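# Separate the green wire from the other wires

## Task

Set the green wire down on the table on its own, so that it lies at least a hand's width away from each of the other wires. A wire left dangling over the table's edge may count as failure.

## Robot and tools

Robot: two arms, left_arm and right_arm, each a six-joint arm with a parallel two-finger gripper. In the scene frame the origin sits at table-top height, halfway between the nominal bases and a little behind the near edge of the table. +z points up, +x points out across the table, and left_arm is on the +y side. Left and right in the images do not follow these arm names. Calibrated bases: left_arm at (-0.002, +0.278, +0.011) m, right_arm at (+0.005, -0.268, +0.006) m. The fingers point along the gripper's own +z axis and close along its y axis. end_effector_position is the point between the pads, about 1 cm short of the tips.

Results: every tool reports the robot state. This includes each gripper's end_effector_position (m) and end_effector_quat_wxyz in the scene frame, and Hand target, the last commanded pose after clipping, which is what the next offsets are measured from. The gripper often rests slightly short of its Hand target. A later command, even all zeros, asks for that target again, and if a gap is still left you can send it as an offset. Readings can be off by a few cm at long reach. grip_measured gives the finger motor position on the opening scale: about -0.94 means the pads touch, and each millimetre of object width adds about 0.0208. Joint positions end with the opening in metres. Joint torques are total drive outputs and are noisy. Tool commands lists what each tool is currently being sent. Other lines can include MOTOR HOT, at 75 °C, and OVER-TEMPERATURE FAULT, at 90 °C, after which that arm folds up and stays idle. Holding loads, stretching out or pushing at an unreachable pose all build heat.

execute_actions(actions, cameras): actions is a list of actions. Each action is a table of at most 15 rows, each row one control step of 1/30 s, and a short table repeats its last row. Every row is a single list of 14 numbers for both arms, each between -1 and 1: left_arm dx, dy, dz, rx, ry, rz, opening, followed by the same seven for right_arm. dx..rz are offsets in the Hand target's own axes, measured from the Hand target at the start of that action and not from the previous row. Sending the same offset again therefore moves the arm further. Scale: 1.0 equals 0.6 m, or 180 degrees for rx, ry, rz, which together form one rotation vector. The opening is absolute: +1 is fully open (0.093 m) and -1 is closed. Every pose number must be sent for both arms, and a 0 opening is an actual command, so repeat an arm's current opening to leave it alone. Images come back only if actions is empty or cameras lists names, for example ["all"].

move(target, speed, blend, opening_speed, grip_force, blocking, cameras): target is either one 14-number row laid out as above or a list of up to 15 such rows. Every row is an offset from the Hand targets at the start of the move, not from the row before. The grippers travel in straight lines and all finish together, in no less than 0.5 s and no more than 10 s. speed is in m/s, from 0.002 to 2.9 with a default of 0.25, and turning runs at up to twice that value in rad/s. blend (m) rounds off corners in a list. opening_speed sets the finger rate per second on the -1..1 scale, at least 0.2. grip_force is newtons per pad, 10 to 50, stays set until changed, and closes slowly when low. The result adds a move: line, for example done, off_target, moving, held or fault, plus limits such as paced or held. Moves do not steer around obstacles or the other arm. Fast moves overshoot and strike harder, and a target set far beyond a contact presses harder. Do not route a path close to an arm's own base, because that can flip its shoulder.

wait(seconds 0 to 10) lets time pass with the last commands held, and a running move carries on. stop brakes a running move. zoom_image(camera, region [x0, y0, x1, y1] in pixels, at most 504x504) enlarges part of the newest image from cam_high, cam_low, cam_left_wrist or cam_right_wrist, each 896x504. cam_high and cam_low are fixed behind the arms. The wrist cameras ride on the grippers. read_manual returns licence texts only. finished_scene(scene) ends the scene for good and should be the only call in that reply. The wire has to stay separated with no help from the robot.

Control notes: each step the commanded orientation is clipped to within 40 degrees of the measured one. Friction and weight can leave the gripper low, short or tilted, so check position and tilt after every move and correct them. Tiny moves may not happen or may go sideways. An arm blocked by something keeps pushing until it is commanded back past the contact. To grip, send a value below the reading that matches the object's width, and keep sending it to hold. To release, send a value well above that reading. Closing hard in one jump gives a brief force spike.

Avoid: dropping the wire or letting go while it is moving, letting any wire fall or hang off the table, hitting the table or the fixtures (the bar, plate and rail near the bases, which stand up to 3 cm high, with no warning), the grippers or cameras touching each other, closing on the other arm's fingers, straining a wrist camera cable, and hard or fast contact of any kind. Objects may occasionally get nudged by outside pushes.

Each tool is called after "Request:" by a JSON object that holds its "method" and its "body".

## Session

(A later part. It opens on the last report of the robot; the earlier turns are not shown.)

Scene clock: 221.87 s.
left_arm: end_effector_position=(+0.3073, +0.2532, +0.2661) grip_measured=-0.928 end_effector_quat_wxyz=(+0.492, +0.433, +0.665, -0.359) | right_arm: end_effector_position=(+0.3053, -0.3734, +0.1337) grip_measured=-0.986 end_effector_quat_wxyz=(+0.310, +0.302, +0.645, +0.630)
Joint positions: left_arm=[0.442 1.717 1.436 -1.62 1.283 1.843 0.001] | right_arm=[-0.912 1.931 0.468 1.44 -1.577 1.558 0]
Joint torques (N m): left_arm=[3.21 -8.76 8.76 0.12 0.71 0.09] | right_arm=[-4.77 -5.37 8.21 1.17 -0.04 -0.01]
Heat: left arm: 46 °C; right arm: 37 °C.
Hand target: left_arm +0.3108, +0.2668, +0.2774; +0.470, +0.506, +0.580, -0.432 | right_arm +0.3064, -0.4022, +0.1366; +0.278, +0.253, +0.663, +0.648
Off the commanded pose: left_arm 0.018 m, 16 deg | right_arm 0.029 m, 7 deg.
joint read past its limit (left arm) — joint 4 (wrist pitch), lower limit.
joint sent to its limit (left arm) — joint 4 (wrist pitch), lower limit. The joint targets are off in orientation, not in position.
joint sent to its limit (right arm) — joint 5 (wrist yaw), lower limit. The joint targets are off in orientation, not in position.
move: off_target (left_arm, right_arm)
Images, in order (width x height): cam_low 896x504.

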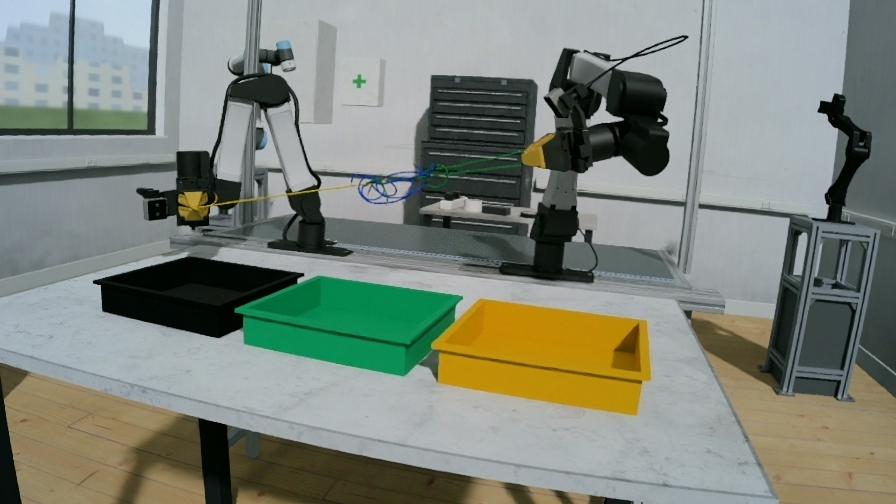

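Request:
{"method": "move", "body": {"target": [0,0,0,0,0,0,-0.935,0.116,0.0054,0.12,0,0,0,-1], "speed": 0.18, "cameras": ["cam_low","cam_right_wrist","cam_high"]}}

Request:
{"method": "zoom_image", "body": {"camera": "cam_low", "region": [330, 120, 530, 230]}}

Request:
{"method": "zoom_image", "body": {"camera": "cam_high", "region": [380, 100, 540, 240]}}

Request:
{"method": "zoom_image", "body": {"camera": "cam_right_wrist", "region": [300, 300, 500, 440]}}

Scene clock: 249.50 s.
left_arm: end_effector_position=(+0.3102, +0.2643, +0.2652) grip_measured=-0.928 end_effector_quat_wxyz=(+0.502, +0.428, +0.668, -0.344) | right_arm: end_effector_position=(+0.3071, -0.3032, +0.1311) grip_measured=-0.986 end_effector_quat_wxyz=(+0.254, +0.269, +0.662, +0.652)
Joint positions: left_arm=[0.474 1.717 1.436 -1.598 1.283 1.844 0.001] | right_arm=[-0.721 1.862 0.361 1.444 -1.524 1.555 0]
Joint torques (N m): left_arm=[0.34 -8.73 8.72 -0.05 0.71 0.07] | right_arm=[0.5 -8.58 2.85 1.69 0.04 -0.1]
Heat: left arm: 46 °C; right arm: 37 °C.
Hand target: left_arm +0.3108, +0.2669, +0.2774; +0.470, +0.506, +0.580, -0.432 | right_arm +0.3064, -0.3019, +0.1366; +0.278, +0.253, +0.663, +0.648
Off the commanded pose: left_arm 0.012 m, 17 deg | right_arm 0.006 m, 3 deg.
joint read past its limit (left arm) — joint 4 (wrist pitch), lower limit.
joint sent to its limit (left arm) — joint 4 (wrist pitch), lower limit. The joint targets are off in orientation, not in position.
move: off_target (left_arm, right_arm)
camera_calibration:
cam_right_wrist: T_world_to_cam=[[-0.0355351, 0.000817157, -0.999368, 0.140459], [-0.949345, 0.31239, 0.0340118, 0.42116], [0.31222, 0.949954, -0.010325, 0.277229], [0, 0, 0, 1]] pos_world=[0.318261, -0.395035, 0.128908]
Images, in order (width x height): cam_high 896x504, cam_low 896x504, cam_right_wrist 896x504.

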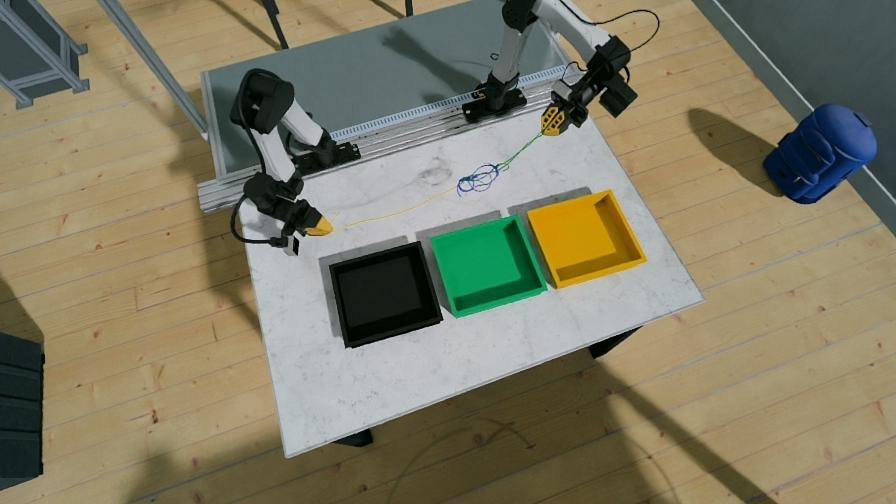

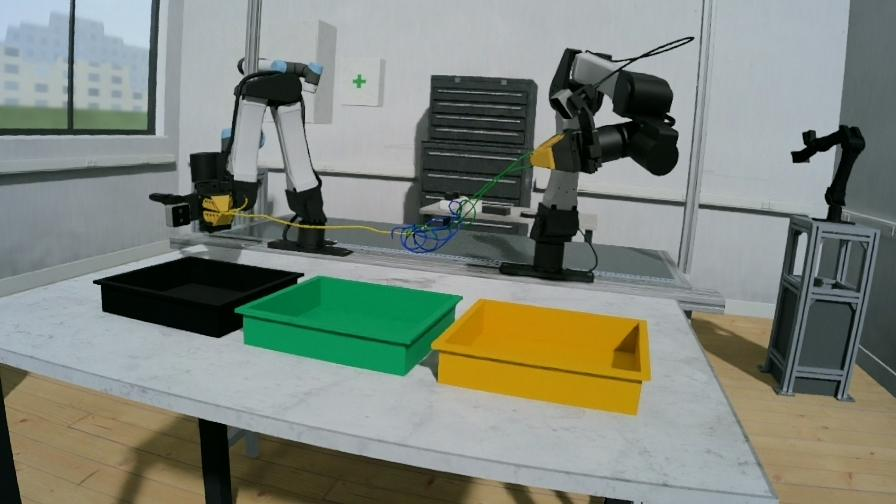

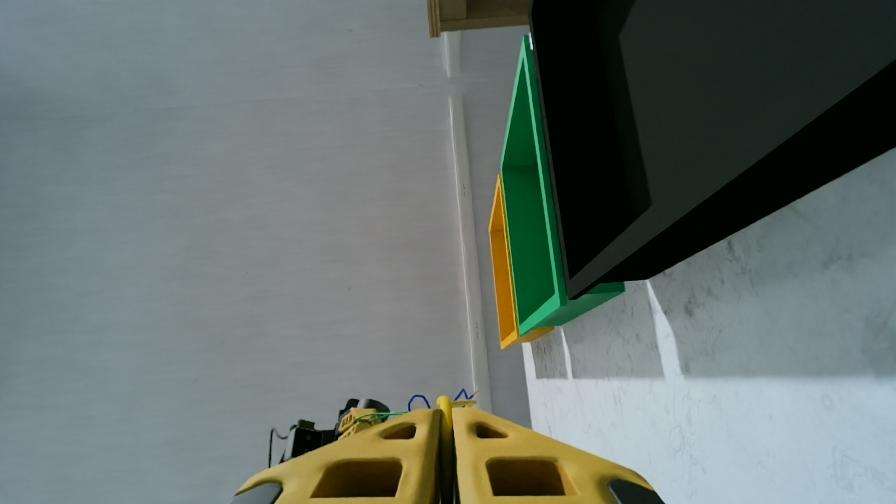

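Scaled by 2.520 from the camera's 896x504 image, which has a finer 1280x720 frame.

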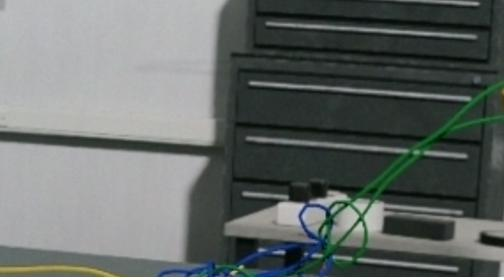

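Scaled by 3.150 from the camera's 896x504 image, which has a finer 1280x720 frame.

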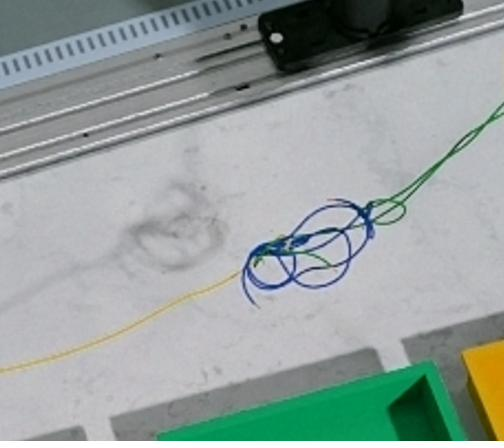

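Scaled by 2.520 from the camera's 896x504 image, which has a finer 1280x720 frame.

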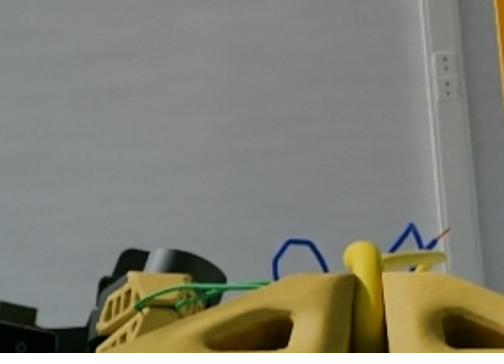

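Request:
{"method": "zoom_image", "body": {"camera": "cam_low", "region": [370, 180, 500, 265]}}

Request:
{"method": "zoom_image", "body": {"camera": "cam_high", "region": [445, 150, 525, 210]}}

Scaled by 3.877 from the camera's 896x504 image, which has a finer 1280x720 frame.

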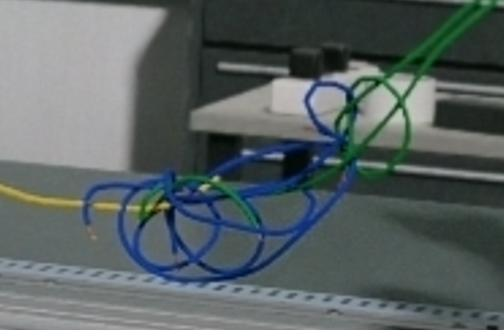

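Scaled by 6.300 from the camera's 896x504 image, which has a finer 1280x720 frame.

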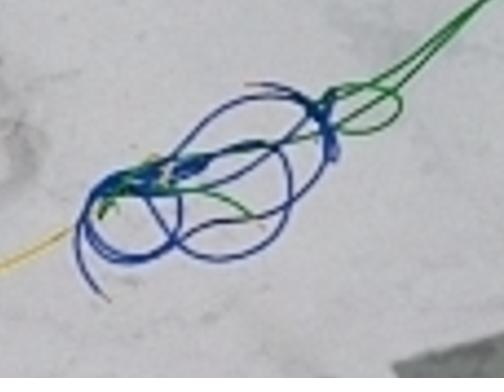

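Request:
{"method": "move", "body": {"target": [[0,0,0,0,0,0,-0.935,0.2467,0.4521,0.2558,0,0.08,0,-1],[0,0,0,0,0,0,-0.935,0.2467,0.3721,0.2558,0,0.08,0,-1],[0,0,0,0,0,0,-0.935,0.2467,0.4721,0.2558,0,0.08,0,-1],[0,0,0,0,0,0,-0.935,0.2467,0.3721,0.2558,0,0.08,0,-1],[0,0,0,0,0,0,-0.935,0.2467,0.4721,0.2558,0,0.08,0,-1]], "speed": 0.4, "blend": 0.02, "cameras": ["cam_low","cam_right_wrist"]}}

Request:
{"method": "zoom_image", "body": {"camera": "cam_low", "region": [320, 60, 560, 260]}}

Request:
{"method": "zoom_image", "body": {"camera": "cam_right_wrist", "region": [300, 100, 800, 500]}}

Scene clock: 292.07 s.
left_arm: end_effector_position=(+0.3103, +0.2644, +0.2652) grip_measured=-0.928 end_effector_quat_wxyz=(+0.502, +0.428, +0.668, -0.344) | right_arm: end_effector_position=(+0.2991, -0.0811, +0.4042) grip_measured=-0.986 end_effector_quat_wxyz=(+0.183, +0.177, +0.693, +0.674)
Joint positions: left_arm=[0.474 1.717 1.436 -1.598 1.283 1.844 0.001] | right_arm=[0.121 1.079 1.058 0.022 -0.926 1.578 0]
Joint torques (N m): left_arm=[0.28 -8.8 8.76 -0.06 0.74 0.08] | right_arm=[0.76 -2.59 9.63 1.62 0.15 -0.1]
Heat: left arm: 47 °C; right arm: 38 °C.
Hand target: left_arm +0.3108, +0.2669, +0.2774; +0.470, +0.506, +0.580, -0.432 | right_arm +0.2997, -0.0798, +0.4128; +0.193, +0.169, +0.692, +0.675
Off the commanded pose: left_arm 0.012 m, 17 deg | right_arm 0.009 m, 1 deg.
joint read past its limit (left arm) — joint 4 (wrist pitch), lower limit.
joint sent to its limit (left arm) — joint 4 (wrist pitch), lower limit. The joint targets are off in orientation, not in position.
move: off_target (left_arm)
camera_calibration:
cam_right_wrist: T_world_to_cam=[[-0.00947691, -0.0244813, -0.999655, 0.403202], [-0.997277, 0.0733428, 0.00765822, 0.340436], [0.07313, 0.997006, -0.0251097, 0.152902], [0, 0, 0, 1]] pos_world=[0.332149, -0.167542, 0.404295]
Images, in order (width x height): cam_low 896x504, cam_right_wrist 896x504.

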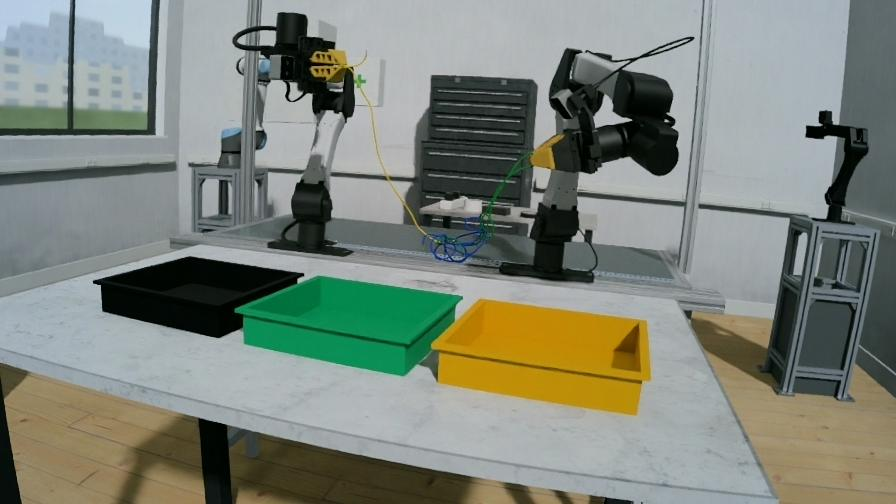

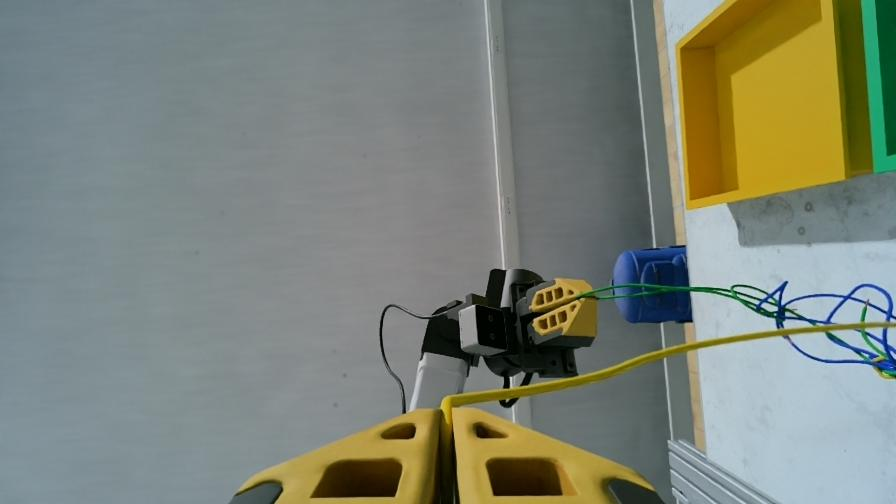

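Scaled by 2.100 from the camera's 896x504 image, which has a finer 1280x720 frame.

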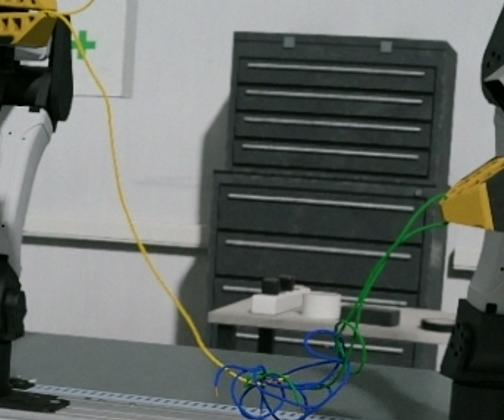

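Scaled by 1.008 from the camera's 896x504 image, which has a finer 1280x720 frame.

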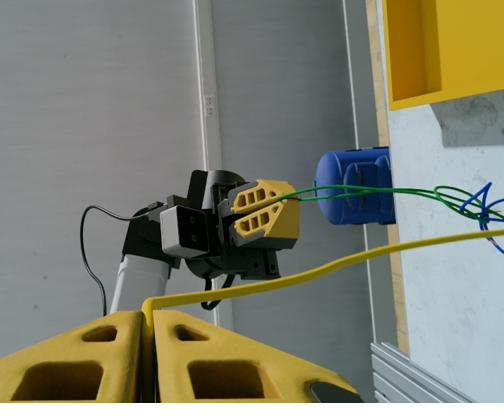

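Request:
{"method": "move", "body": {"target": [[0.0844,-0.0161,0.1844,0,0,0,-0.935,0.0709,0.0881,0.1291,0,0,0,-1],[0.0844,-0.0161,0.1844,0,0,0,-0.935,0.0709,0.0081,0.1291,0,0,0,-1],[0.0844,-0.0161,0.1844,0,0,0,-0.935,0.0709,0.0981,0.1291,0,0,0,-1]], "speed": 0.4, "blend": 0.01, "cameras": ["cam_low"]}}

Request:
{"method": "zoom_image", "body": {"camera": "cam_low", "region": [350, 80, 530, 260]}}

Scene clock: 308.87 s.
left_arm: end_effector_position=(+0.3113, +0.1681, +0.2088) grip_measured=-0.928 end_effector_quat_wxyz=(+0.467, +0.512, +0.580, -0.427) | right_arm: end_effector_position=(+0.3000, +0.0094, +0.4603) grip_measured=-0.986 end_effector_quat_wxyz=(+0.184, +0.174, +0.695, +0.673)
Joint positions: left_arm=[0.162 1.828 1.294 -1.364 1.353 1.869 0.001] | right_arm=[0.486 1.254 1.407 -0.156 -0.563 1.569 0]
Joint torques (N m): left_arm=[-0.34 -7.3 4.82 -0.07 0.85 -0.1] | right_arm=[0.81 -4.16 9.68 1.76 0.15 -0.14]
Heat: left arm: 47 °C; right arm: 39 °C.
Hand target: left_arm +0.3107, +0.1669, +0.2073; +0.470, +0.506, +0.580, -0.432 | right_arm +0.2996, +0.0105, +0.4687; +0.193, +0.169, +0.692, +0.675
Off the commanded pose: left_arm 0.002 m, 1 deg | right_arm 0.009 m, 1 deg.
move: done
Images, in order (width x height): cam_low 896x504.

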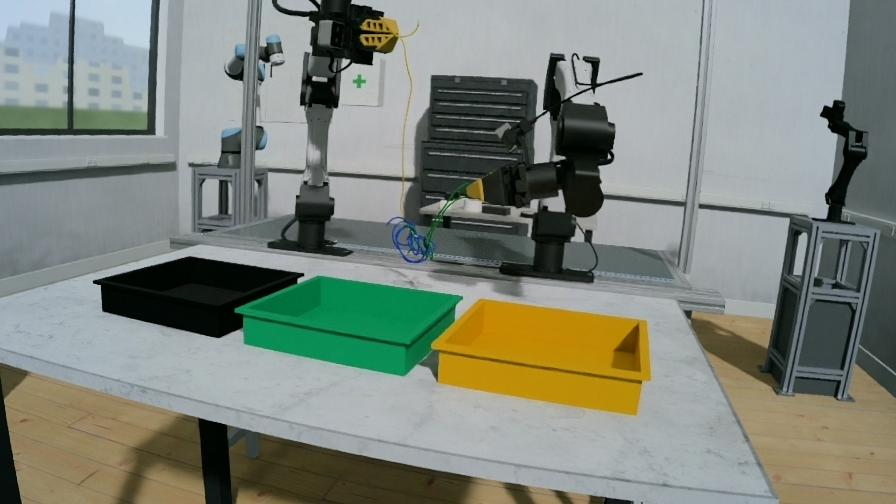

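Scaled by 2.800 from the camera's 896x504 image, which has a finer 1280x720 frame.

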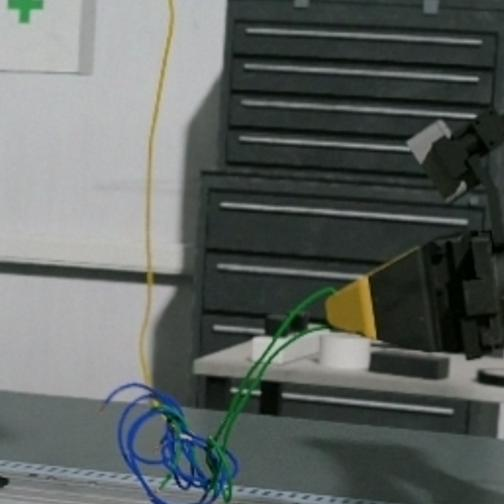

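Request:
{"method": "move", "body": {"target": [[0,0,0,0,0,0,-0.935,0,-0.12,0,0,0,0,-1],[0,0,0,0,0,0,-0.935,0,0,0,0,0,0,-1],[0,0,0,0,0,0,-0.935,0,-0.12,0,0,0,0,-1],[0,0,0,0,0,0,-0.935,0,0,0,0,0,0,-1],[0,0,0,0,0,0,-0.935,0,-0.12,0,0,0,0,-1],[0,0,0,0,0,0,-0.935,0,0.02,0,0,0,0,-1]], "speed": 0.9, "blend": 0.02, "cameras": ["cam_low"]}}

Request:
{"method": "zoom_image", "body": {"camera": "cam_low", "region": [350, 140, 490, 280]}}

Scene clock: 322.00 s.
left_arm: end_effector_position=(+0.3114, +0.1681, +0.2089) grip_measured=-0.928 end_effector_quat_wxyz=(+0.468, +0.512, +0.580, -0.427) | right_arm: end_effector_position=(+0.3007, +0.0098, +0.4730) grip_measured=-0.986 end_effector_quat_wxyz=(+0.187, +0.173, +0.695, +0.672)
Joint positions: left_arm=[0.162 1.828 1.294 -1.363 1.354 1.868 0.001] | right_arm=[0.486 1.275 1.475 -0.202 -0.561 1.564 0]
Joint torques (N m): left_arm=[-0.29 -7.41 4.86 -0.11 0.84 -0.12] | right_arm=[0.8 -4.38 9.33 1.74 0.16 -0.1]
Heat: left arm: 46 °C; right arm: 40 °C.
Hand target: left_arm +0.3107, +0.1669, +0.2073; +0.470, +0.506, +0.580, -0.432 | right_arm +0.2993, +0.0109, +0.4808; +0.192, +0.169, +0.692, +0.675
Off the commanded pose: left_arm 0.002 m, 1 deg | right_arm 0.008 m, 1 deg.
move: done
Images, in order (width x height): cam_low 896x504.

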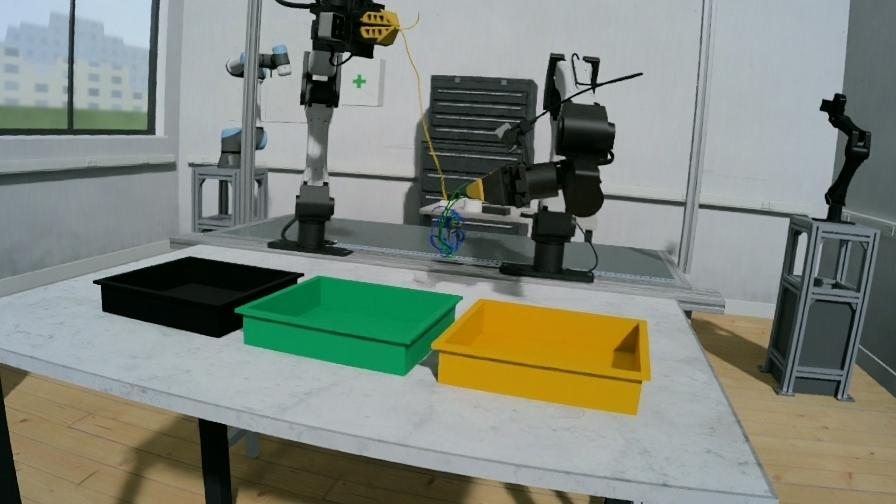

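Scaled by 3.600 from the camera's 896x504 image, which has a finer 1280x720 frame.

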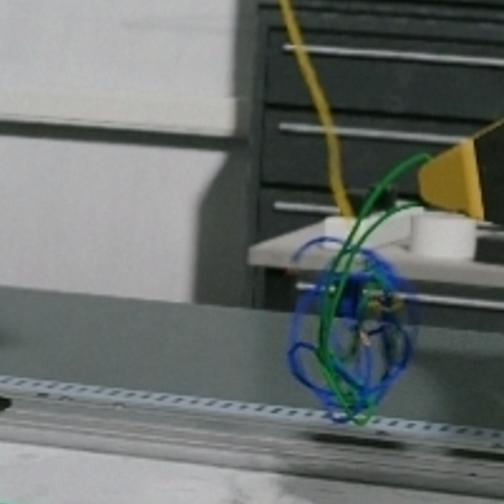

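Request:
{"method": "wait", "body": {"seconds": 0.3, "cameras": ["cam_low","cam_high"]}}

Request:
{"method": "zoom_image", "body": {"camera": "cam_low", "region": [350, 140, 490, 280]}}

Request:
{"method": "zoom_image", "body": {"camera": "cam_high", "region": [420, 90, 560, 230]}}

Scene clock: 330.60 s.
left_arm: end_effector_position=(+0.3114, +0.1681, +0.2089) grip_measured=-0.928 end_effector_quat_wxyz=(+0.468, +0.512, +0.580, -0.427) | right_arm: end_effector_position=(+0.3007, +0.0098, +0.4728) grip_measured=-0.986 end_effector_quat_wxyz=(+0.187, +0.173, +0.695, +0.672)
Joint positions: left_arm=[0.162 1.828 1.294 -1.363 1.354 1.868 0.001] | right_arm=[0.486 1.275 1.475 -0.203 -0.561 1.564 0]
Joint torques (N m): left_arm=[-0.29 -7.39 4.93 -0.11 0.87 -0.11] | right_arm=[0.77 -4.56 9.37 1.72 0.16 -0.11]
Heat: left arm: 45 °C; right arm: 41 °C.
Hand target: left_arm +0.3107, +0.1669, +0.2073; +0.470, +0.506, +0.580, -0.432 | right_arm +0.2993, +0.0109, +0.4808; +0.192, +0.169, +0.692, +0.675
Tool commands: left_gripper/opening=-0.935 right_gripper/opening=-1.0
Off the commanded pose: left_arm 0.002 m, 1 deg | right_arm 0.008 m, 1 deg.
wait: 0.30 s; at rest from the start
Images, in order (width x height): cam_high 896x504, cam_low 896x504.

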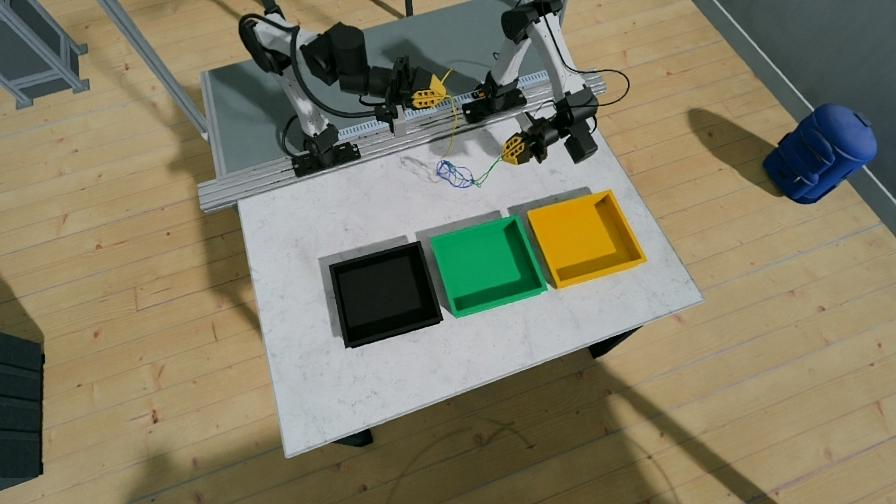

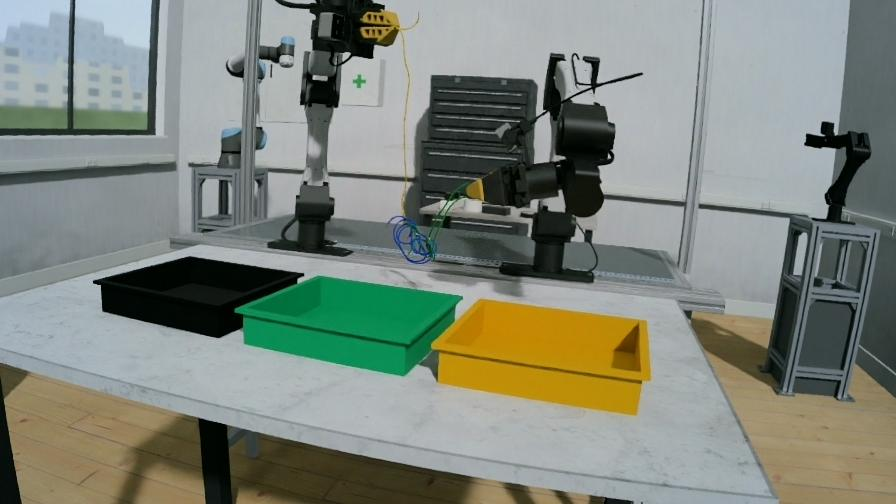

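Scaled by 3.600 from the camera's 896x504 image, which has a finer 1280x720 frame.

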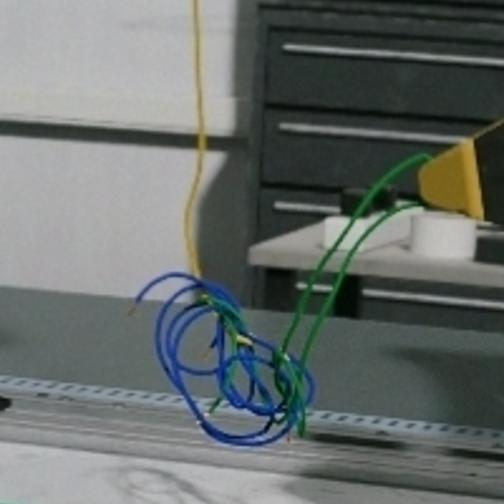

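Scaled by 3.600 from the camera's 896x504 image, which has a finer 1280x720 frame.

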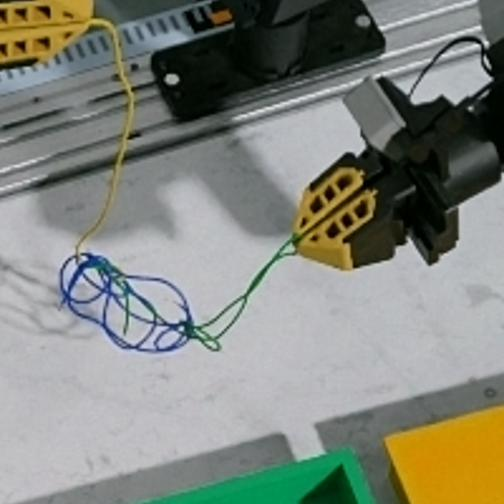

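Request:
{"method": "move", "body": {"target": [[0.143,0.0112,-0.0405,0,0,0,-0.935,-0.1939,-0.6454,-0.2706,0.4,0,0,-1],[0.143,0.0112,-0.0405,0,0,0,-0.935,-0.19,-0.744,-0.269,0.4,0,0,-1]], "speed": [0.35,0.1], "blend": 0.01, "cameras": ["cam_low","cam_high","cam_right_wrist"]}}

Request:
{"method": "zoom_image", "body": {"camera": "cam_low", "region": [330, 180, 530, 290]}}

Request:
{"method": "zoom_image", "body": {"camera": "cam_high", "region": [400, 120, 540, 220]}}

Scene clock: 368.23 s.
left_arm: end_effector_position=(+0.3122, +0.2054, +0.1350) grip_measured=-0.928 end_effector_quat_wxyz=(+0.470, +0.497, +0.602, -0.412) | right_arm: end_effector_position=(+0.3346, -0.1961, +0.0510) grip_measured=-0.986 end_effector_quat_wxyz=(+0.065, +0.249, +0.955, +0.150)
Joint positions: left_arm=[0.284 1.996 1.193 -1.306 1.305 2.077 0.001] | right_arm=[0.068 1.687 1.035 -0.696 -0.272 0.622 0]
Joint torques (N m): left_arm=[0.24 -6.49 4.16 -0.45 0.63 0.06] | right_arm=[-0.03 -6.91 5.39 0.74 0.04 -0.12]
Heat: left arm: 44 °C; right arm: 42 °C.
Hand target: left_arm +0.3109, +0.2070, +0.1274; +0.470, +0.506, +0.580, -0.432 | right_arm +0.3298, -0.2001, +0.0417; +0.056, +0.250, +0.957, +0.139
Off the commanded pose: left_arm 0.008 m, 4 deg | right_arm 0.011 m, 2 deg.
joint sent to its limit (left arm) — joint 6 (wrist roll), upper limit. The joint targets are off in orientation, not in position.
move: off_target (left_arm, right_arm)
camera_calibration:
cam_right_wrist: T_world_to_cam=[[-0.466151, -0.82624, -0.316275, 0.00838503], [-0.863975, 0.34821, 0.363727, 0.378173], [-0.190396, 0.442806, -0.876169, 0.279053], [0, 0, 0, 1]] pos_world=[0.383771, -0.248322, 0.109598]
Images, in order (width x height): cam_high 896x504, cam_low 896x504, cam_right_wrist 896x504.

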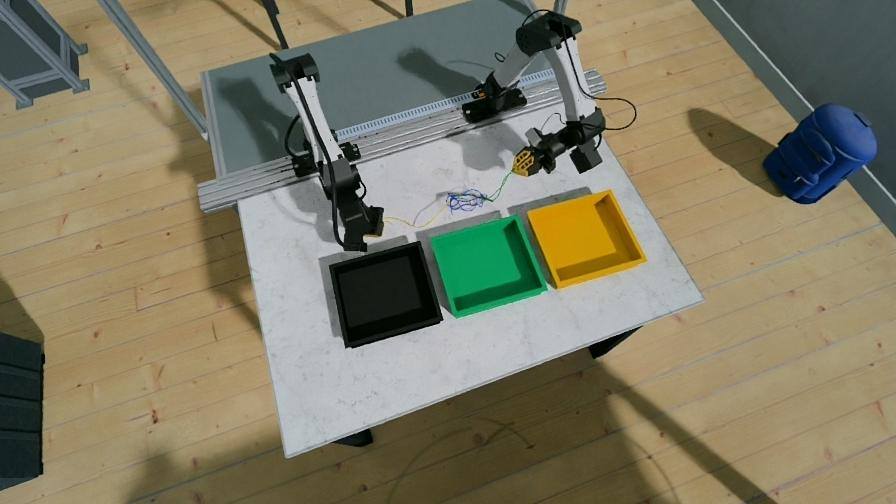

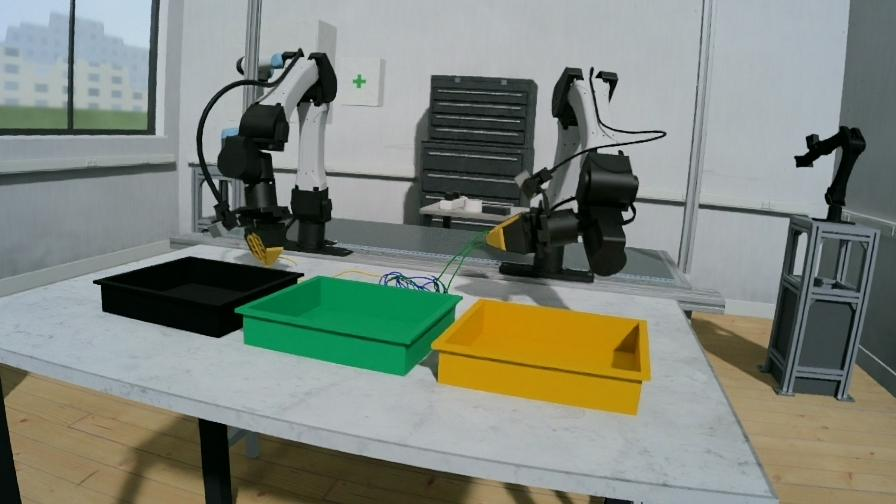

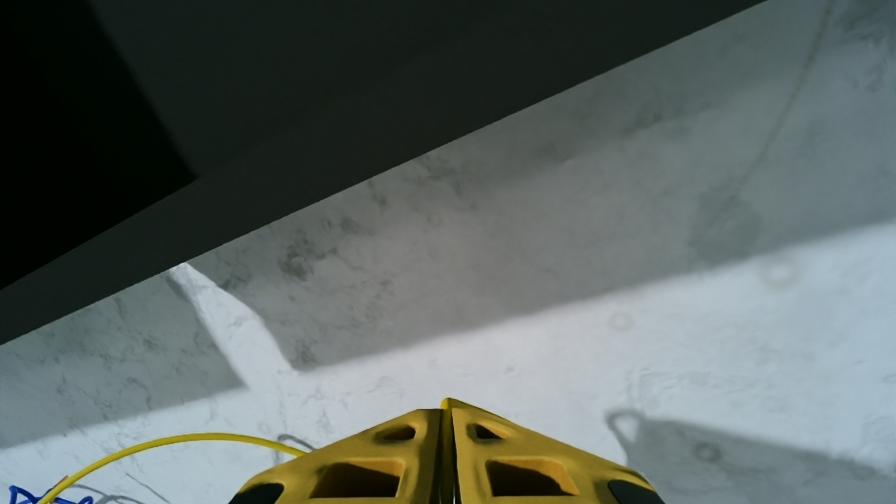

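Scaled by 2.520 from the camera's 896x504 image, which has a finer 1280x720 frame.

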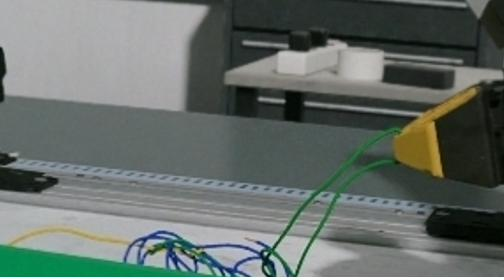

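Scaled by 3.600 from the camera's 896x504 image, which has a finer 1280x720 frame.

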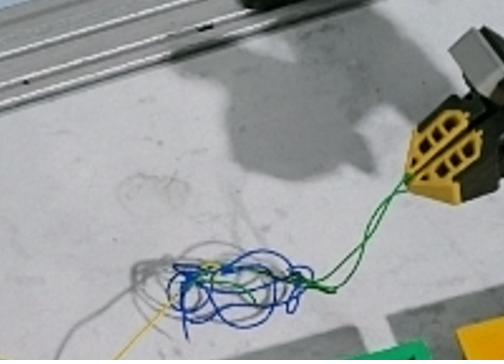

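Request:
{"method": "move", "body": {"target": [[0,0,0,0,0,0,-0.935,0.006,-0.0123,0.0399,0,0,0,-1],[0,0,0,0,0,0,-0.935,0.006,-0.0123,0.0399,0,0,0,-0.5],[0,0,0,0,0,0,-0.935,-0.0182,0.0367,-0.1196,0,0,0,-0.5],[0,0,0,0,0,0,-0.935,0.2082,0.3413,-0.095,0,0,0,-0.5]], "speed": [0.1,0.1,0.15,0.3], "blend": [0,0,0.02,0], "cameras": ["cam_high","cam_right_wrist"]}}

Request:
{"method": "zoom_image", "body": {"camera": "cam_right_wrist", "region": [200, 60, 700, 420]}}

Scene clock: 390.33 s.
left_arm: end_effector_position=(+0.3122, +0.2054, +0.1349) grip_measured=-0.928 end_effector_quat_wxyz=(+0.470, +0.497, +0.602, -0.412) | right_arm: end_effector_position=(+0.3000, +0.0219, +0.1495) grip_measured=-0.501 end_effector_quat_wxyz=(+0.052, +0.239, +0.958, +0.148)
Joint positions: left_arm=[0.284 1.996 1.193 -1.306 1.304 2.077 0.001] | right_arm=[0.715 1.809 1.606 -1.046 -0.107 1.233 0.021]
Joint torques (N m): left_arm=[0.38 -6.68 4.21 -0.44 0.58 0.06] | right_arm=[-0.28 -8.09 9.92 0.62 0.2 0.08]
Heat: left arm: 43 °C; right arm: 38 °C.
Hand target: left_arm +0.3108, +0.2070, +0.1273; +0.470, +0.506, +0.580, -0.432 | right_arm +0.3059, +0.0194, +0.1515; +0.056, +0.250, +0.957, +0.139
Off the commanded pose: left_arm 0.008 m, 4 deg | right_arm 0.007 m, 2 deg.
joint sent to its limit (left arm) — joint 6 (wrist roll), upper limit. The joint targets are off in orientation, not in position.
move: off_target (left_arm); target 2's new opening was sent with right_arm's hand 0.012 m and 2 deg from that target
camera_calibration:
cam_right_wrist: T_world_to_cam=[[-0.452585, -0.837772, -0.305458, 0.198059], [-0.863938, 0.327114, 0.382893, 0.234134], [-0.220858, 0.437188, -0.87183, 0.270758], [0, 0, 0, 1]] pos_world=[0.351715, -0.0290325, 0.206906]
Images, in order (width x height): cam_high 896x504, cam_right_wrist 896x504.

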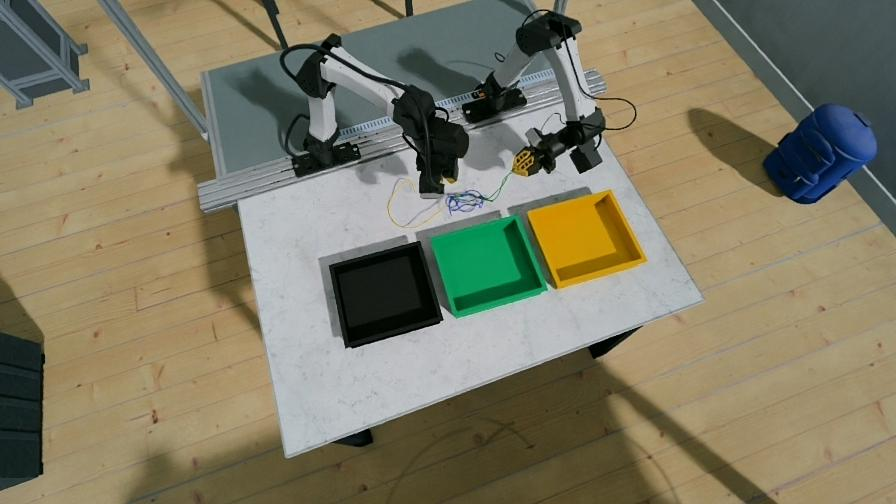

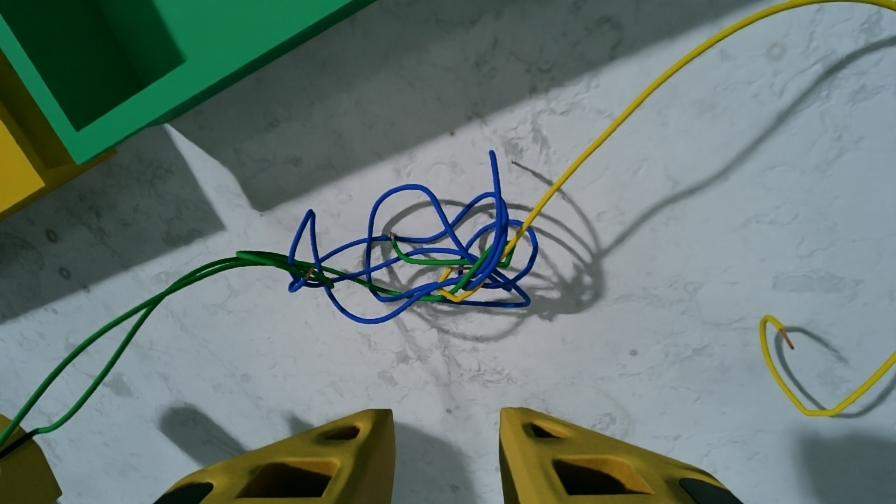

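Scaled by 1.008 from the camera's 896x504 image, which has a finer 1280x720 frame.

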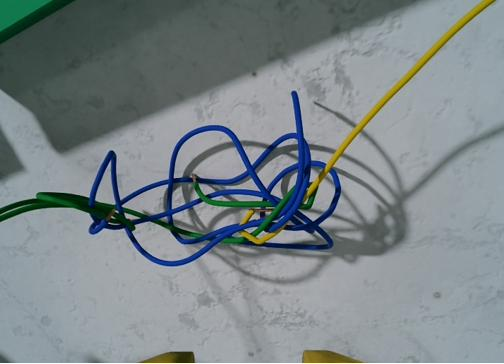

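Excellent view. Zoom closer.

Request:
{"method": "zoom_image", "body": {"camera": "cam_right_wrist", "region": [350, 140, 580, 340]}}

Request:
{"method": "zoom_image", "body": {"camera": "cam_right_wrist", "region": [220, 180, 420, 340]}}

Scaled by 2.191 from the camera's 896x504 image, which has a finer 1280x720 frame.

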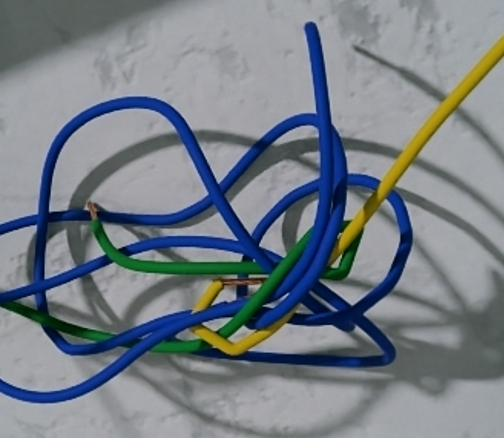

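Scaled by 2.520 from the camera's 896x504 image, which has a finer 1280x720 frame.

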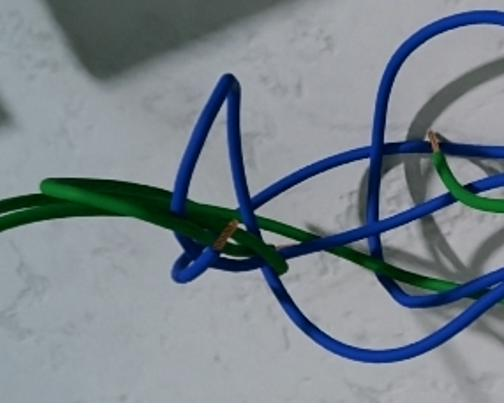

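Request:
{"method": "zoom_image", "body": {"camera": "cam_right_wrist", "region": [420, 220, 540, 320]}}

Scaled by 4.200 from the camera's 896x504 image, which has a finer 1280x720 frame.

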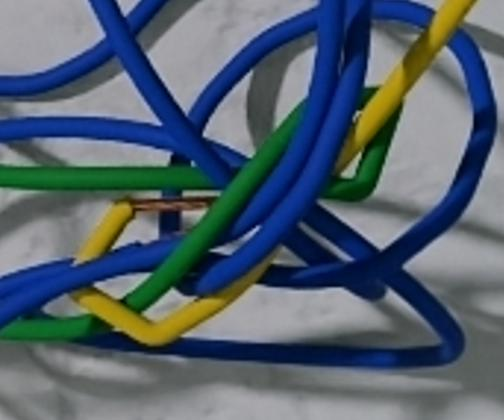

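Request:
{"method": "move", "body": {"target": [0,0,0,0,0,0,-0.935,-0.0073,-0.054,0.1812,0,0,0,-0.5], "speed": 0.15, "cameras": ["cam_low","cam_right_wrist"]}}

Request:
{"method": "zoom_image", "body": {"camera": "cam_right_wrist", "region": [250, 180, 650, 480]}}

Request:
{"method": "zoom_image", "body": {"camera": "cam_low", "region": [310, 210, 470, 300]}}

Scene clock: 490.80 s.
left_arm: end_effector_position=(+0.3122, +0.2054, +0.1349) grip_measured=-0.928 end_effector_quat_wxyz=(+0.470, +0.497, +0.602, -0.412) | right_arm: end_effector_position=(+0.3130, +0.0248, +0.0483) grip_measured=-0.501 end_effector_quat_wxyz=(+0.057, +0.242, +0.956, +0.153)
Joint positions: left_arm=[0.284 1.996 1.193 -1.306 1.304 2.077 0.001] | right_arm=[0.706 1.907 1.32 -0.649 -0.107 1.234 0.021]
Joint torques (N m): left_arm=[0.14 -6.45 4.16 -0.45 0.57 0.08] | right_arm=[-0.8 -9.37 5.68 0.78 0.19 0.01]
Heat: left arm: 42 °C; right arm: 44 °C.
Hand target: left_arm +0.3108, +0.2070, +0.1273; +0.470, +0.506, +0.580, -0.432 | right_arm +0.3140, +0.0159, +0.0383; +0.056, +0.250, +0.957, +0.139
Off the commanded pose: left_arm 0.008 m, 4 deg | right_arm 0.013 m, 2 deg.
joint sent to its limit (left arm) — joint 6 (wrist roll), upper limit. The joint targets are off in orientation, not in position.
move: off_target (left_arm, right_arm)
camera_calibration:
cam_right_wrist: T_world_to_cam=[[-0.456149, -0.831046, -0.318262, 0.17707], [-0.86531, 0.330709, 0.376657, 0.283864], [-0.207767, 0.447207, -0.869965, 0.179735], [0, 0, 0, 1]] pos_world=[0.363743, -0.027102, 0.105799]
Images, in order (width x height): cam_low 896x504, cam_right_wrist 896x504.

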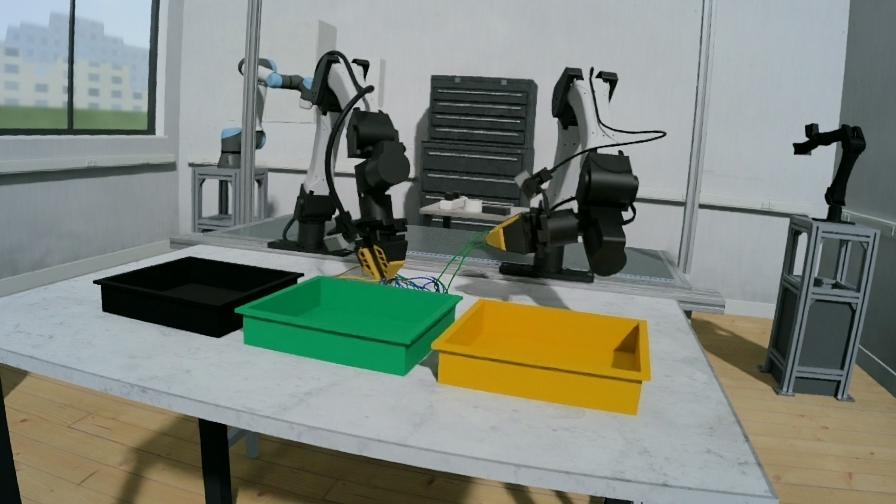

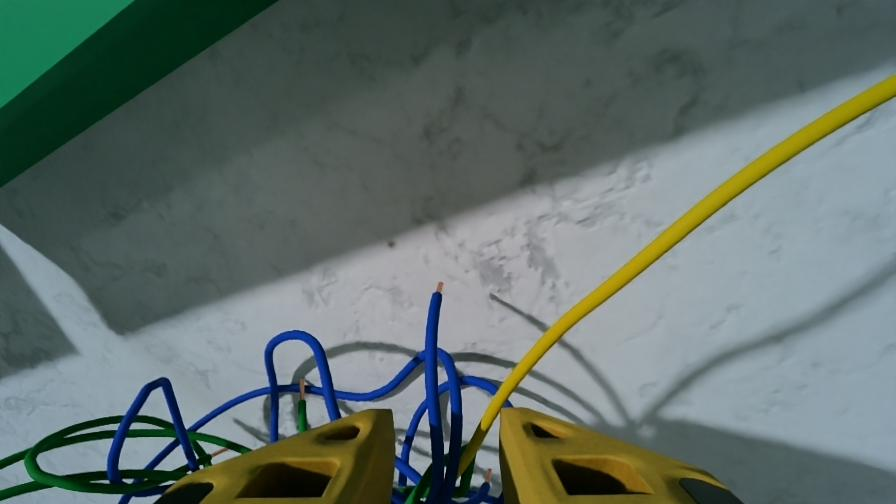

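Scaled by 1.260 from the camera's 896x504 image, which has a finer 1280x720 frame.

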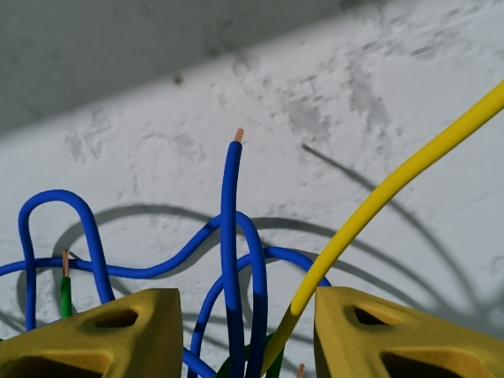

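Scaled by 3.150 from the camera's 896x504 image, which has a finer 1280x720 frame.

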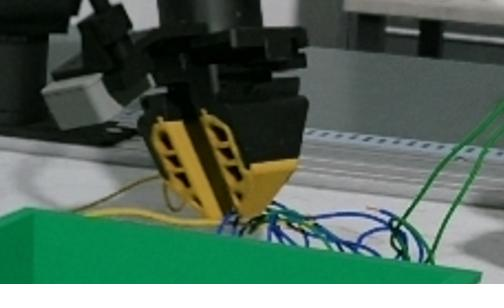

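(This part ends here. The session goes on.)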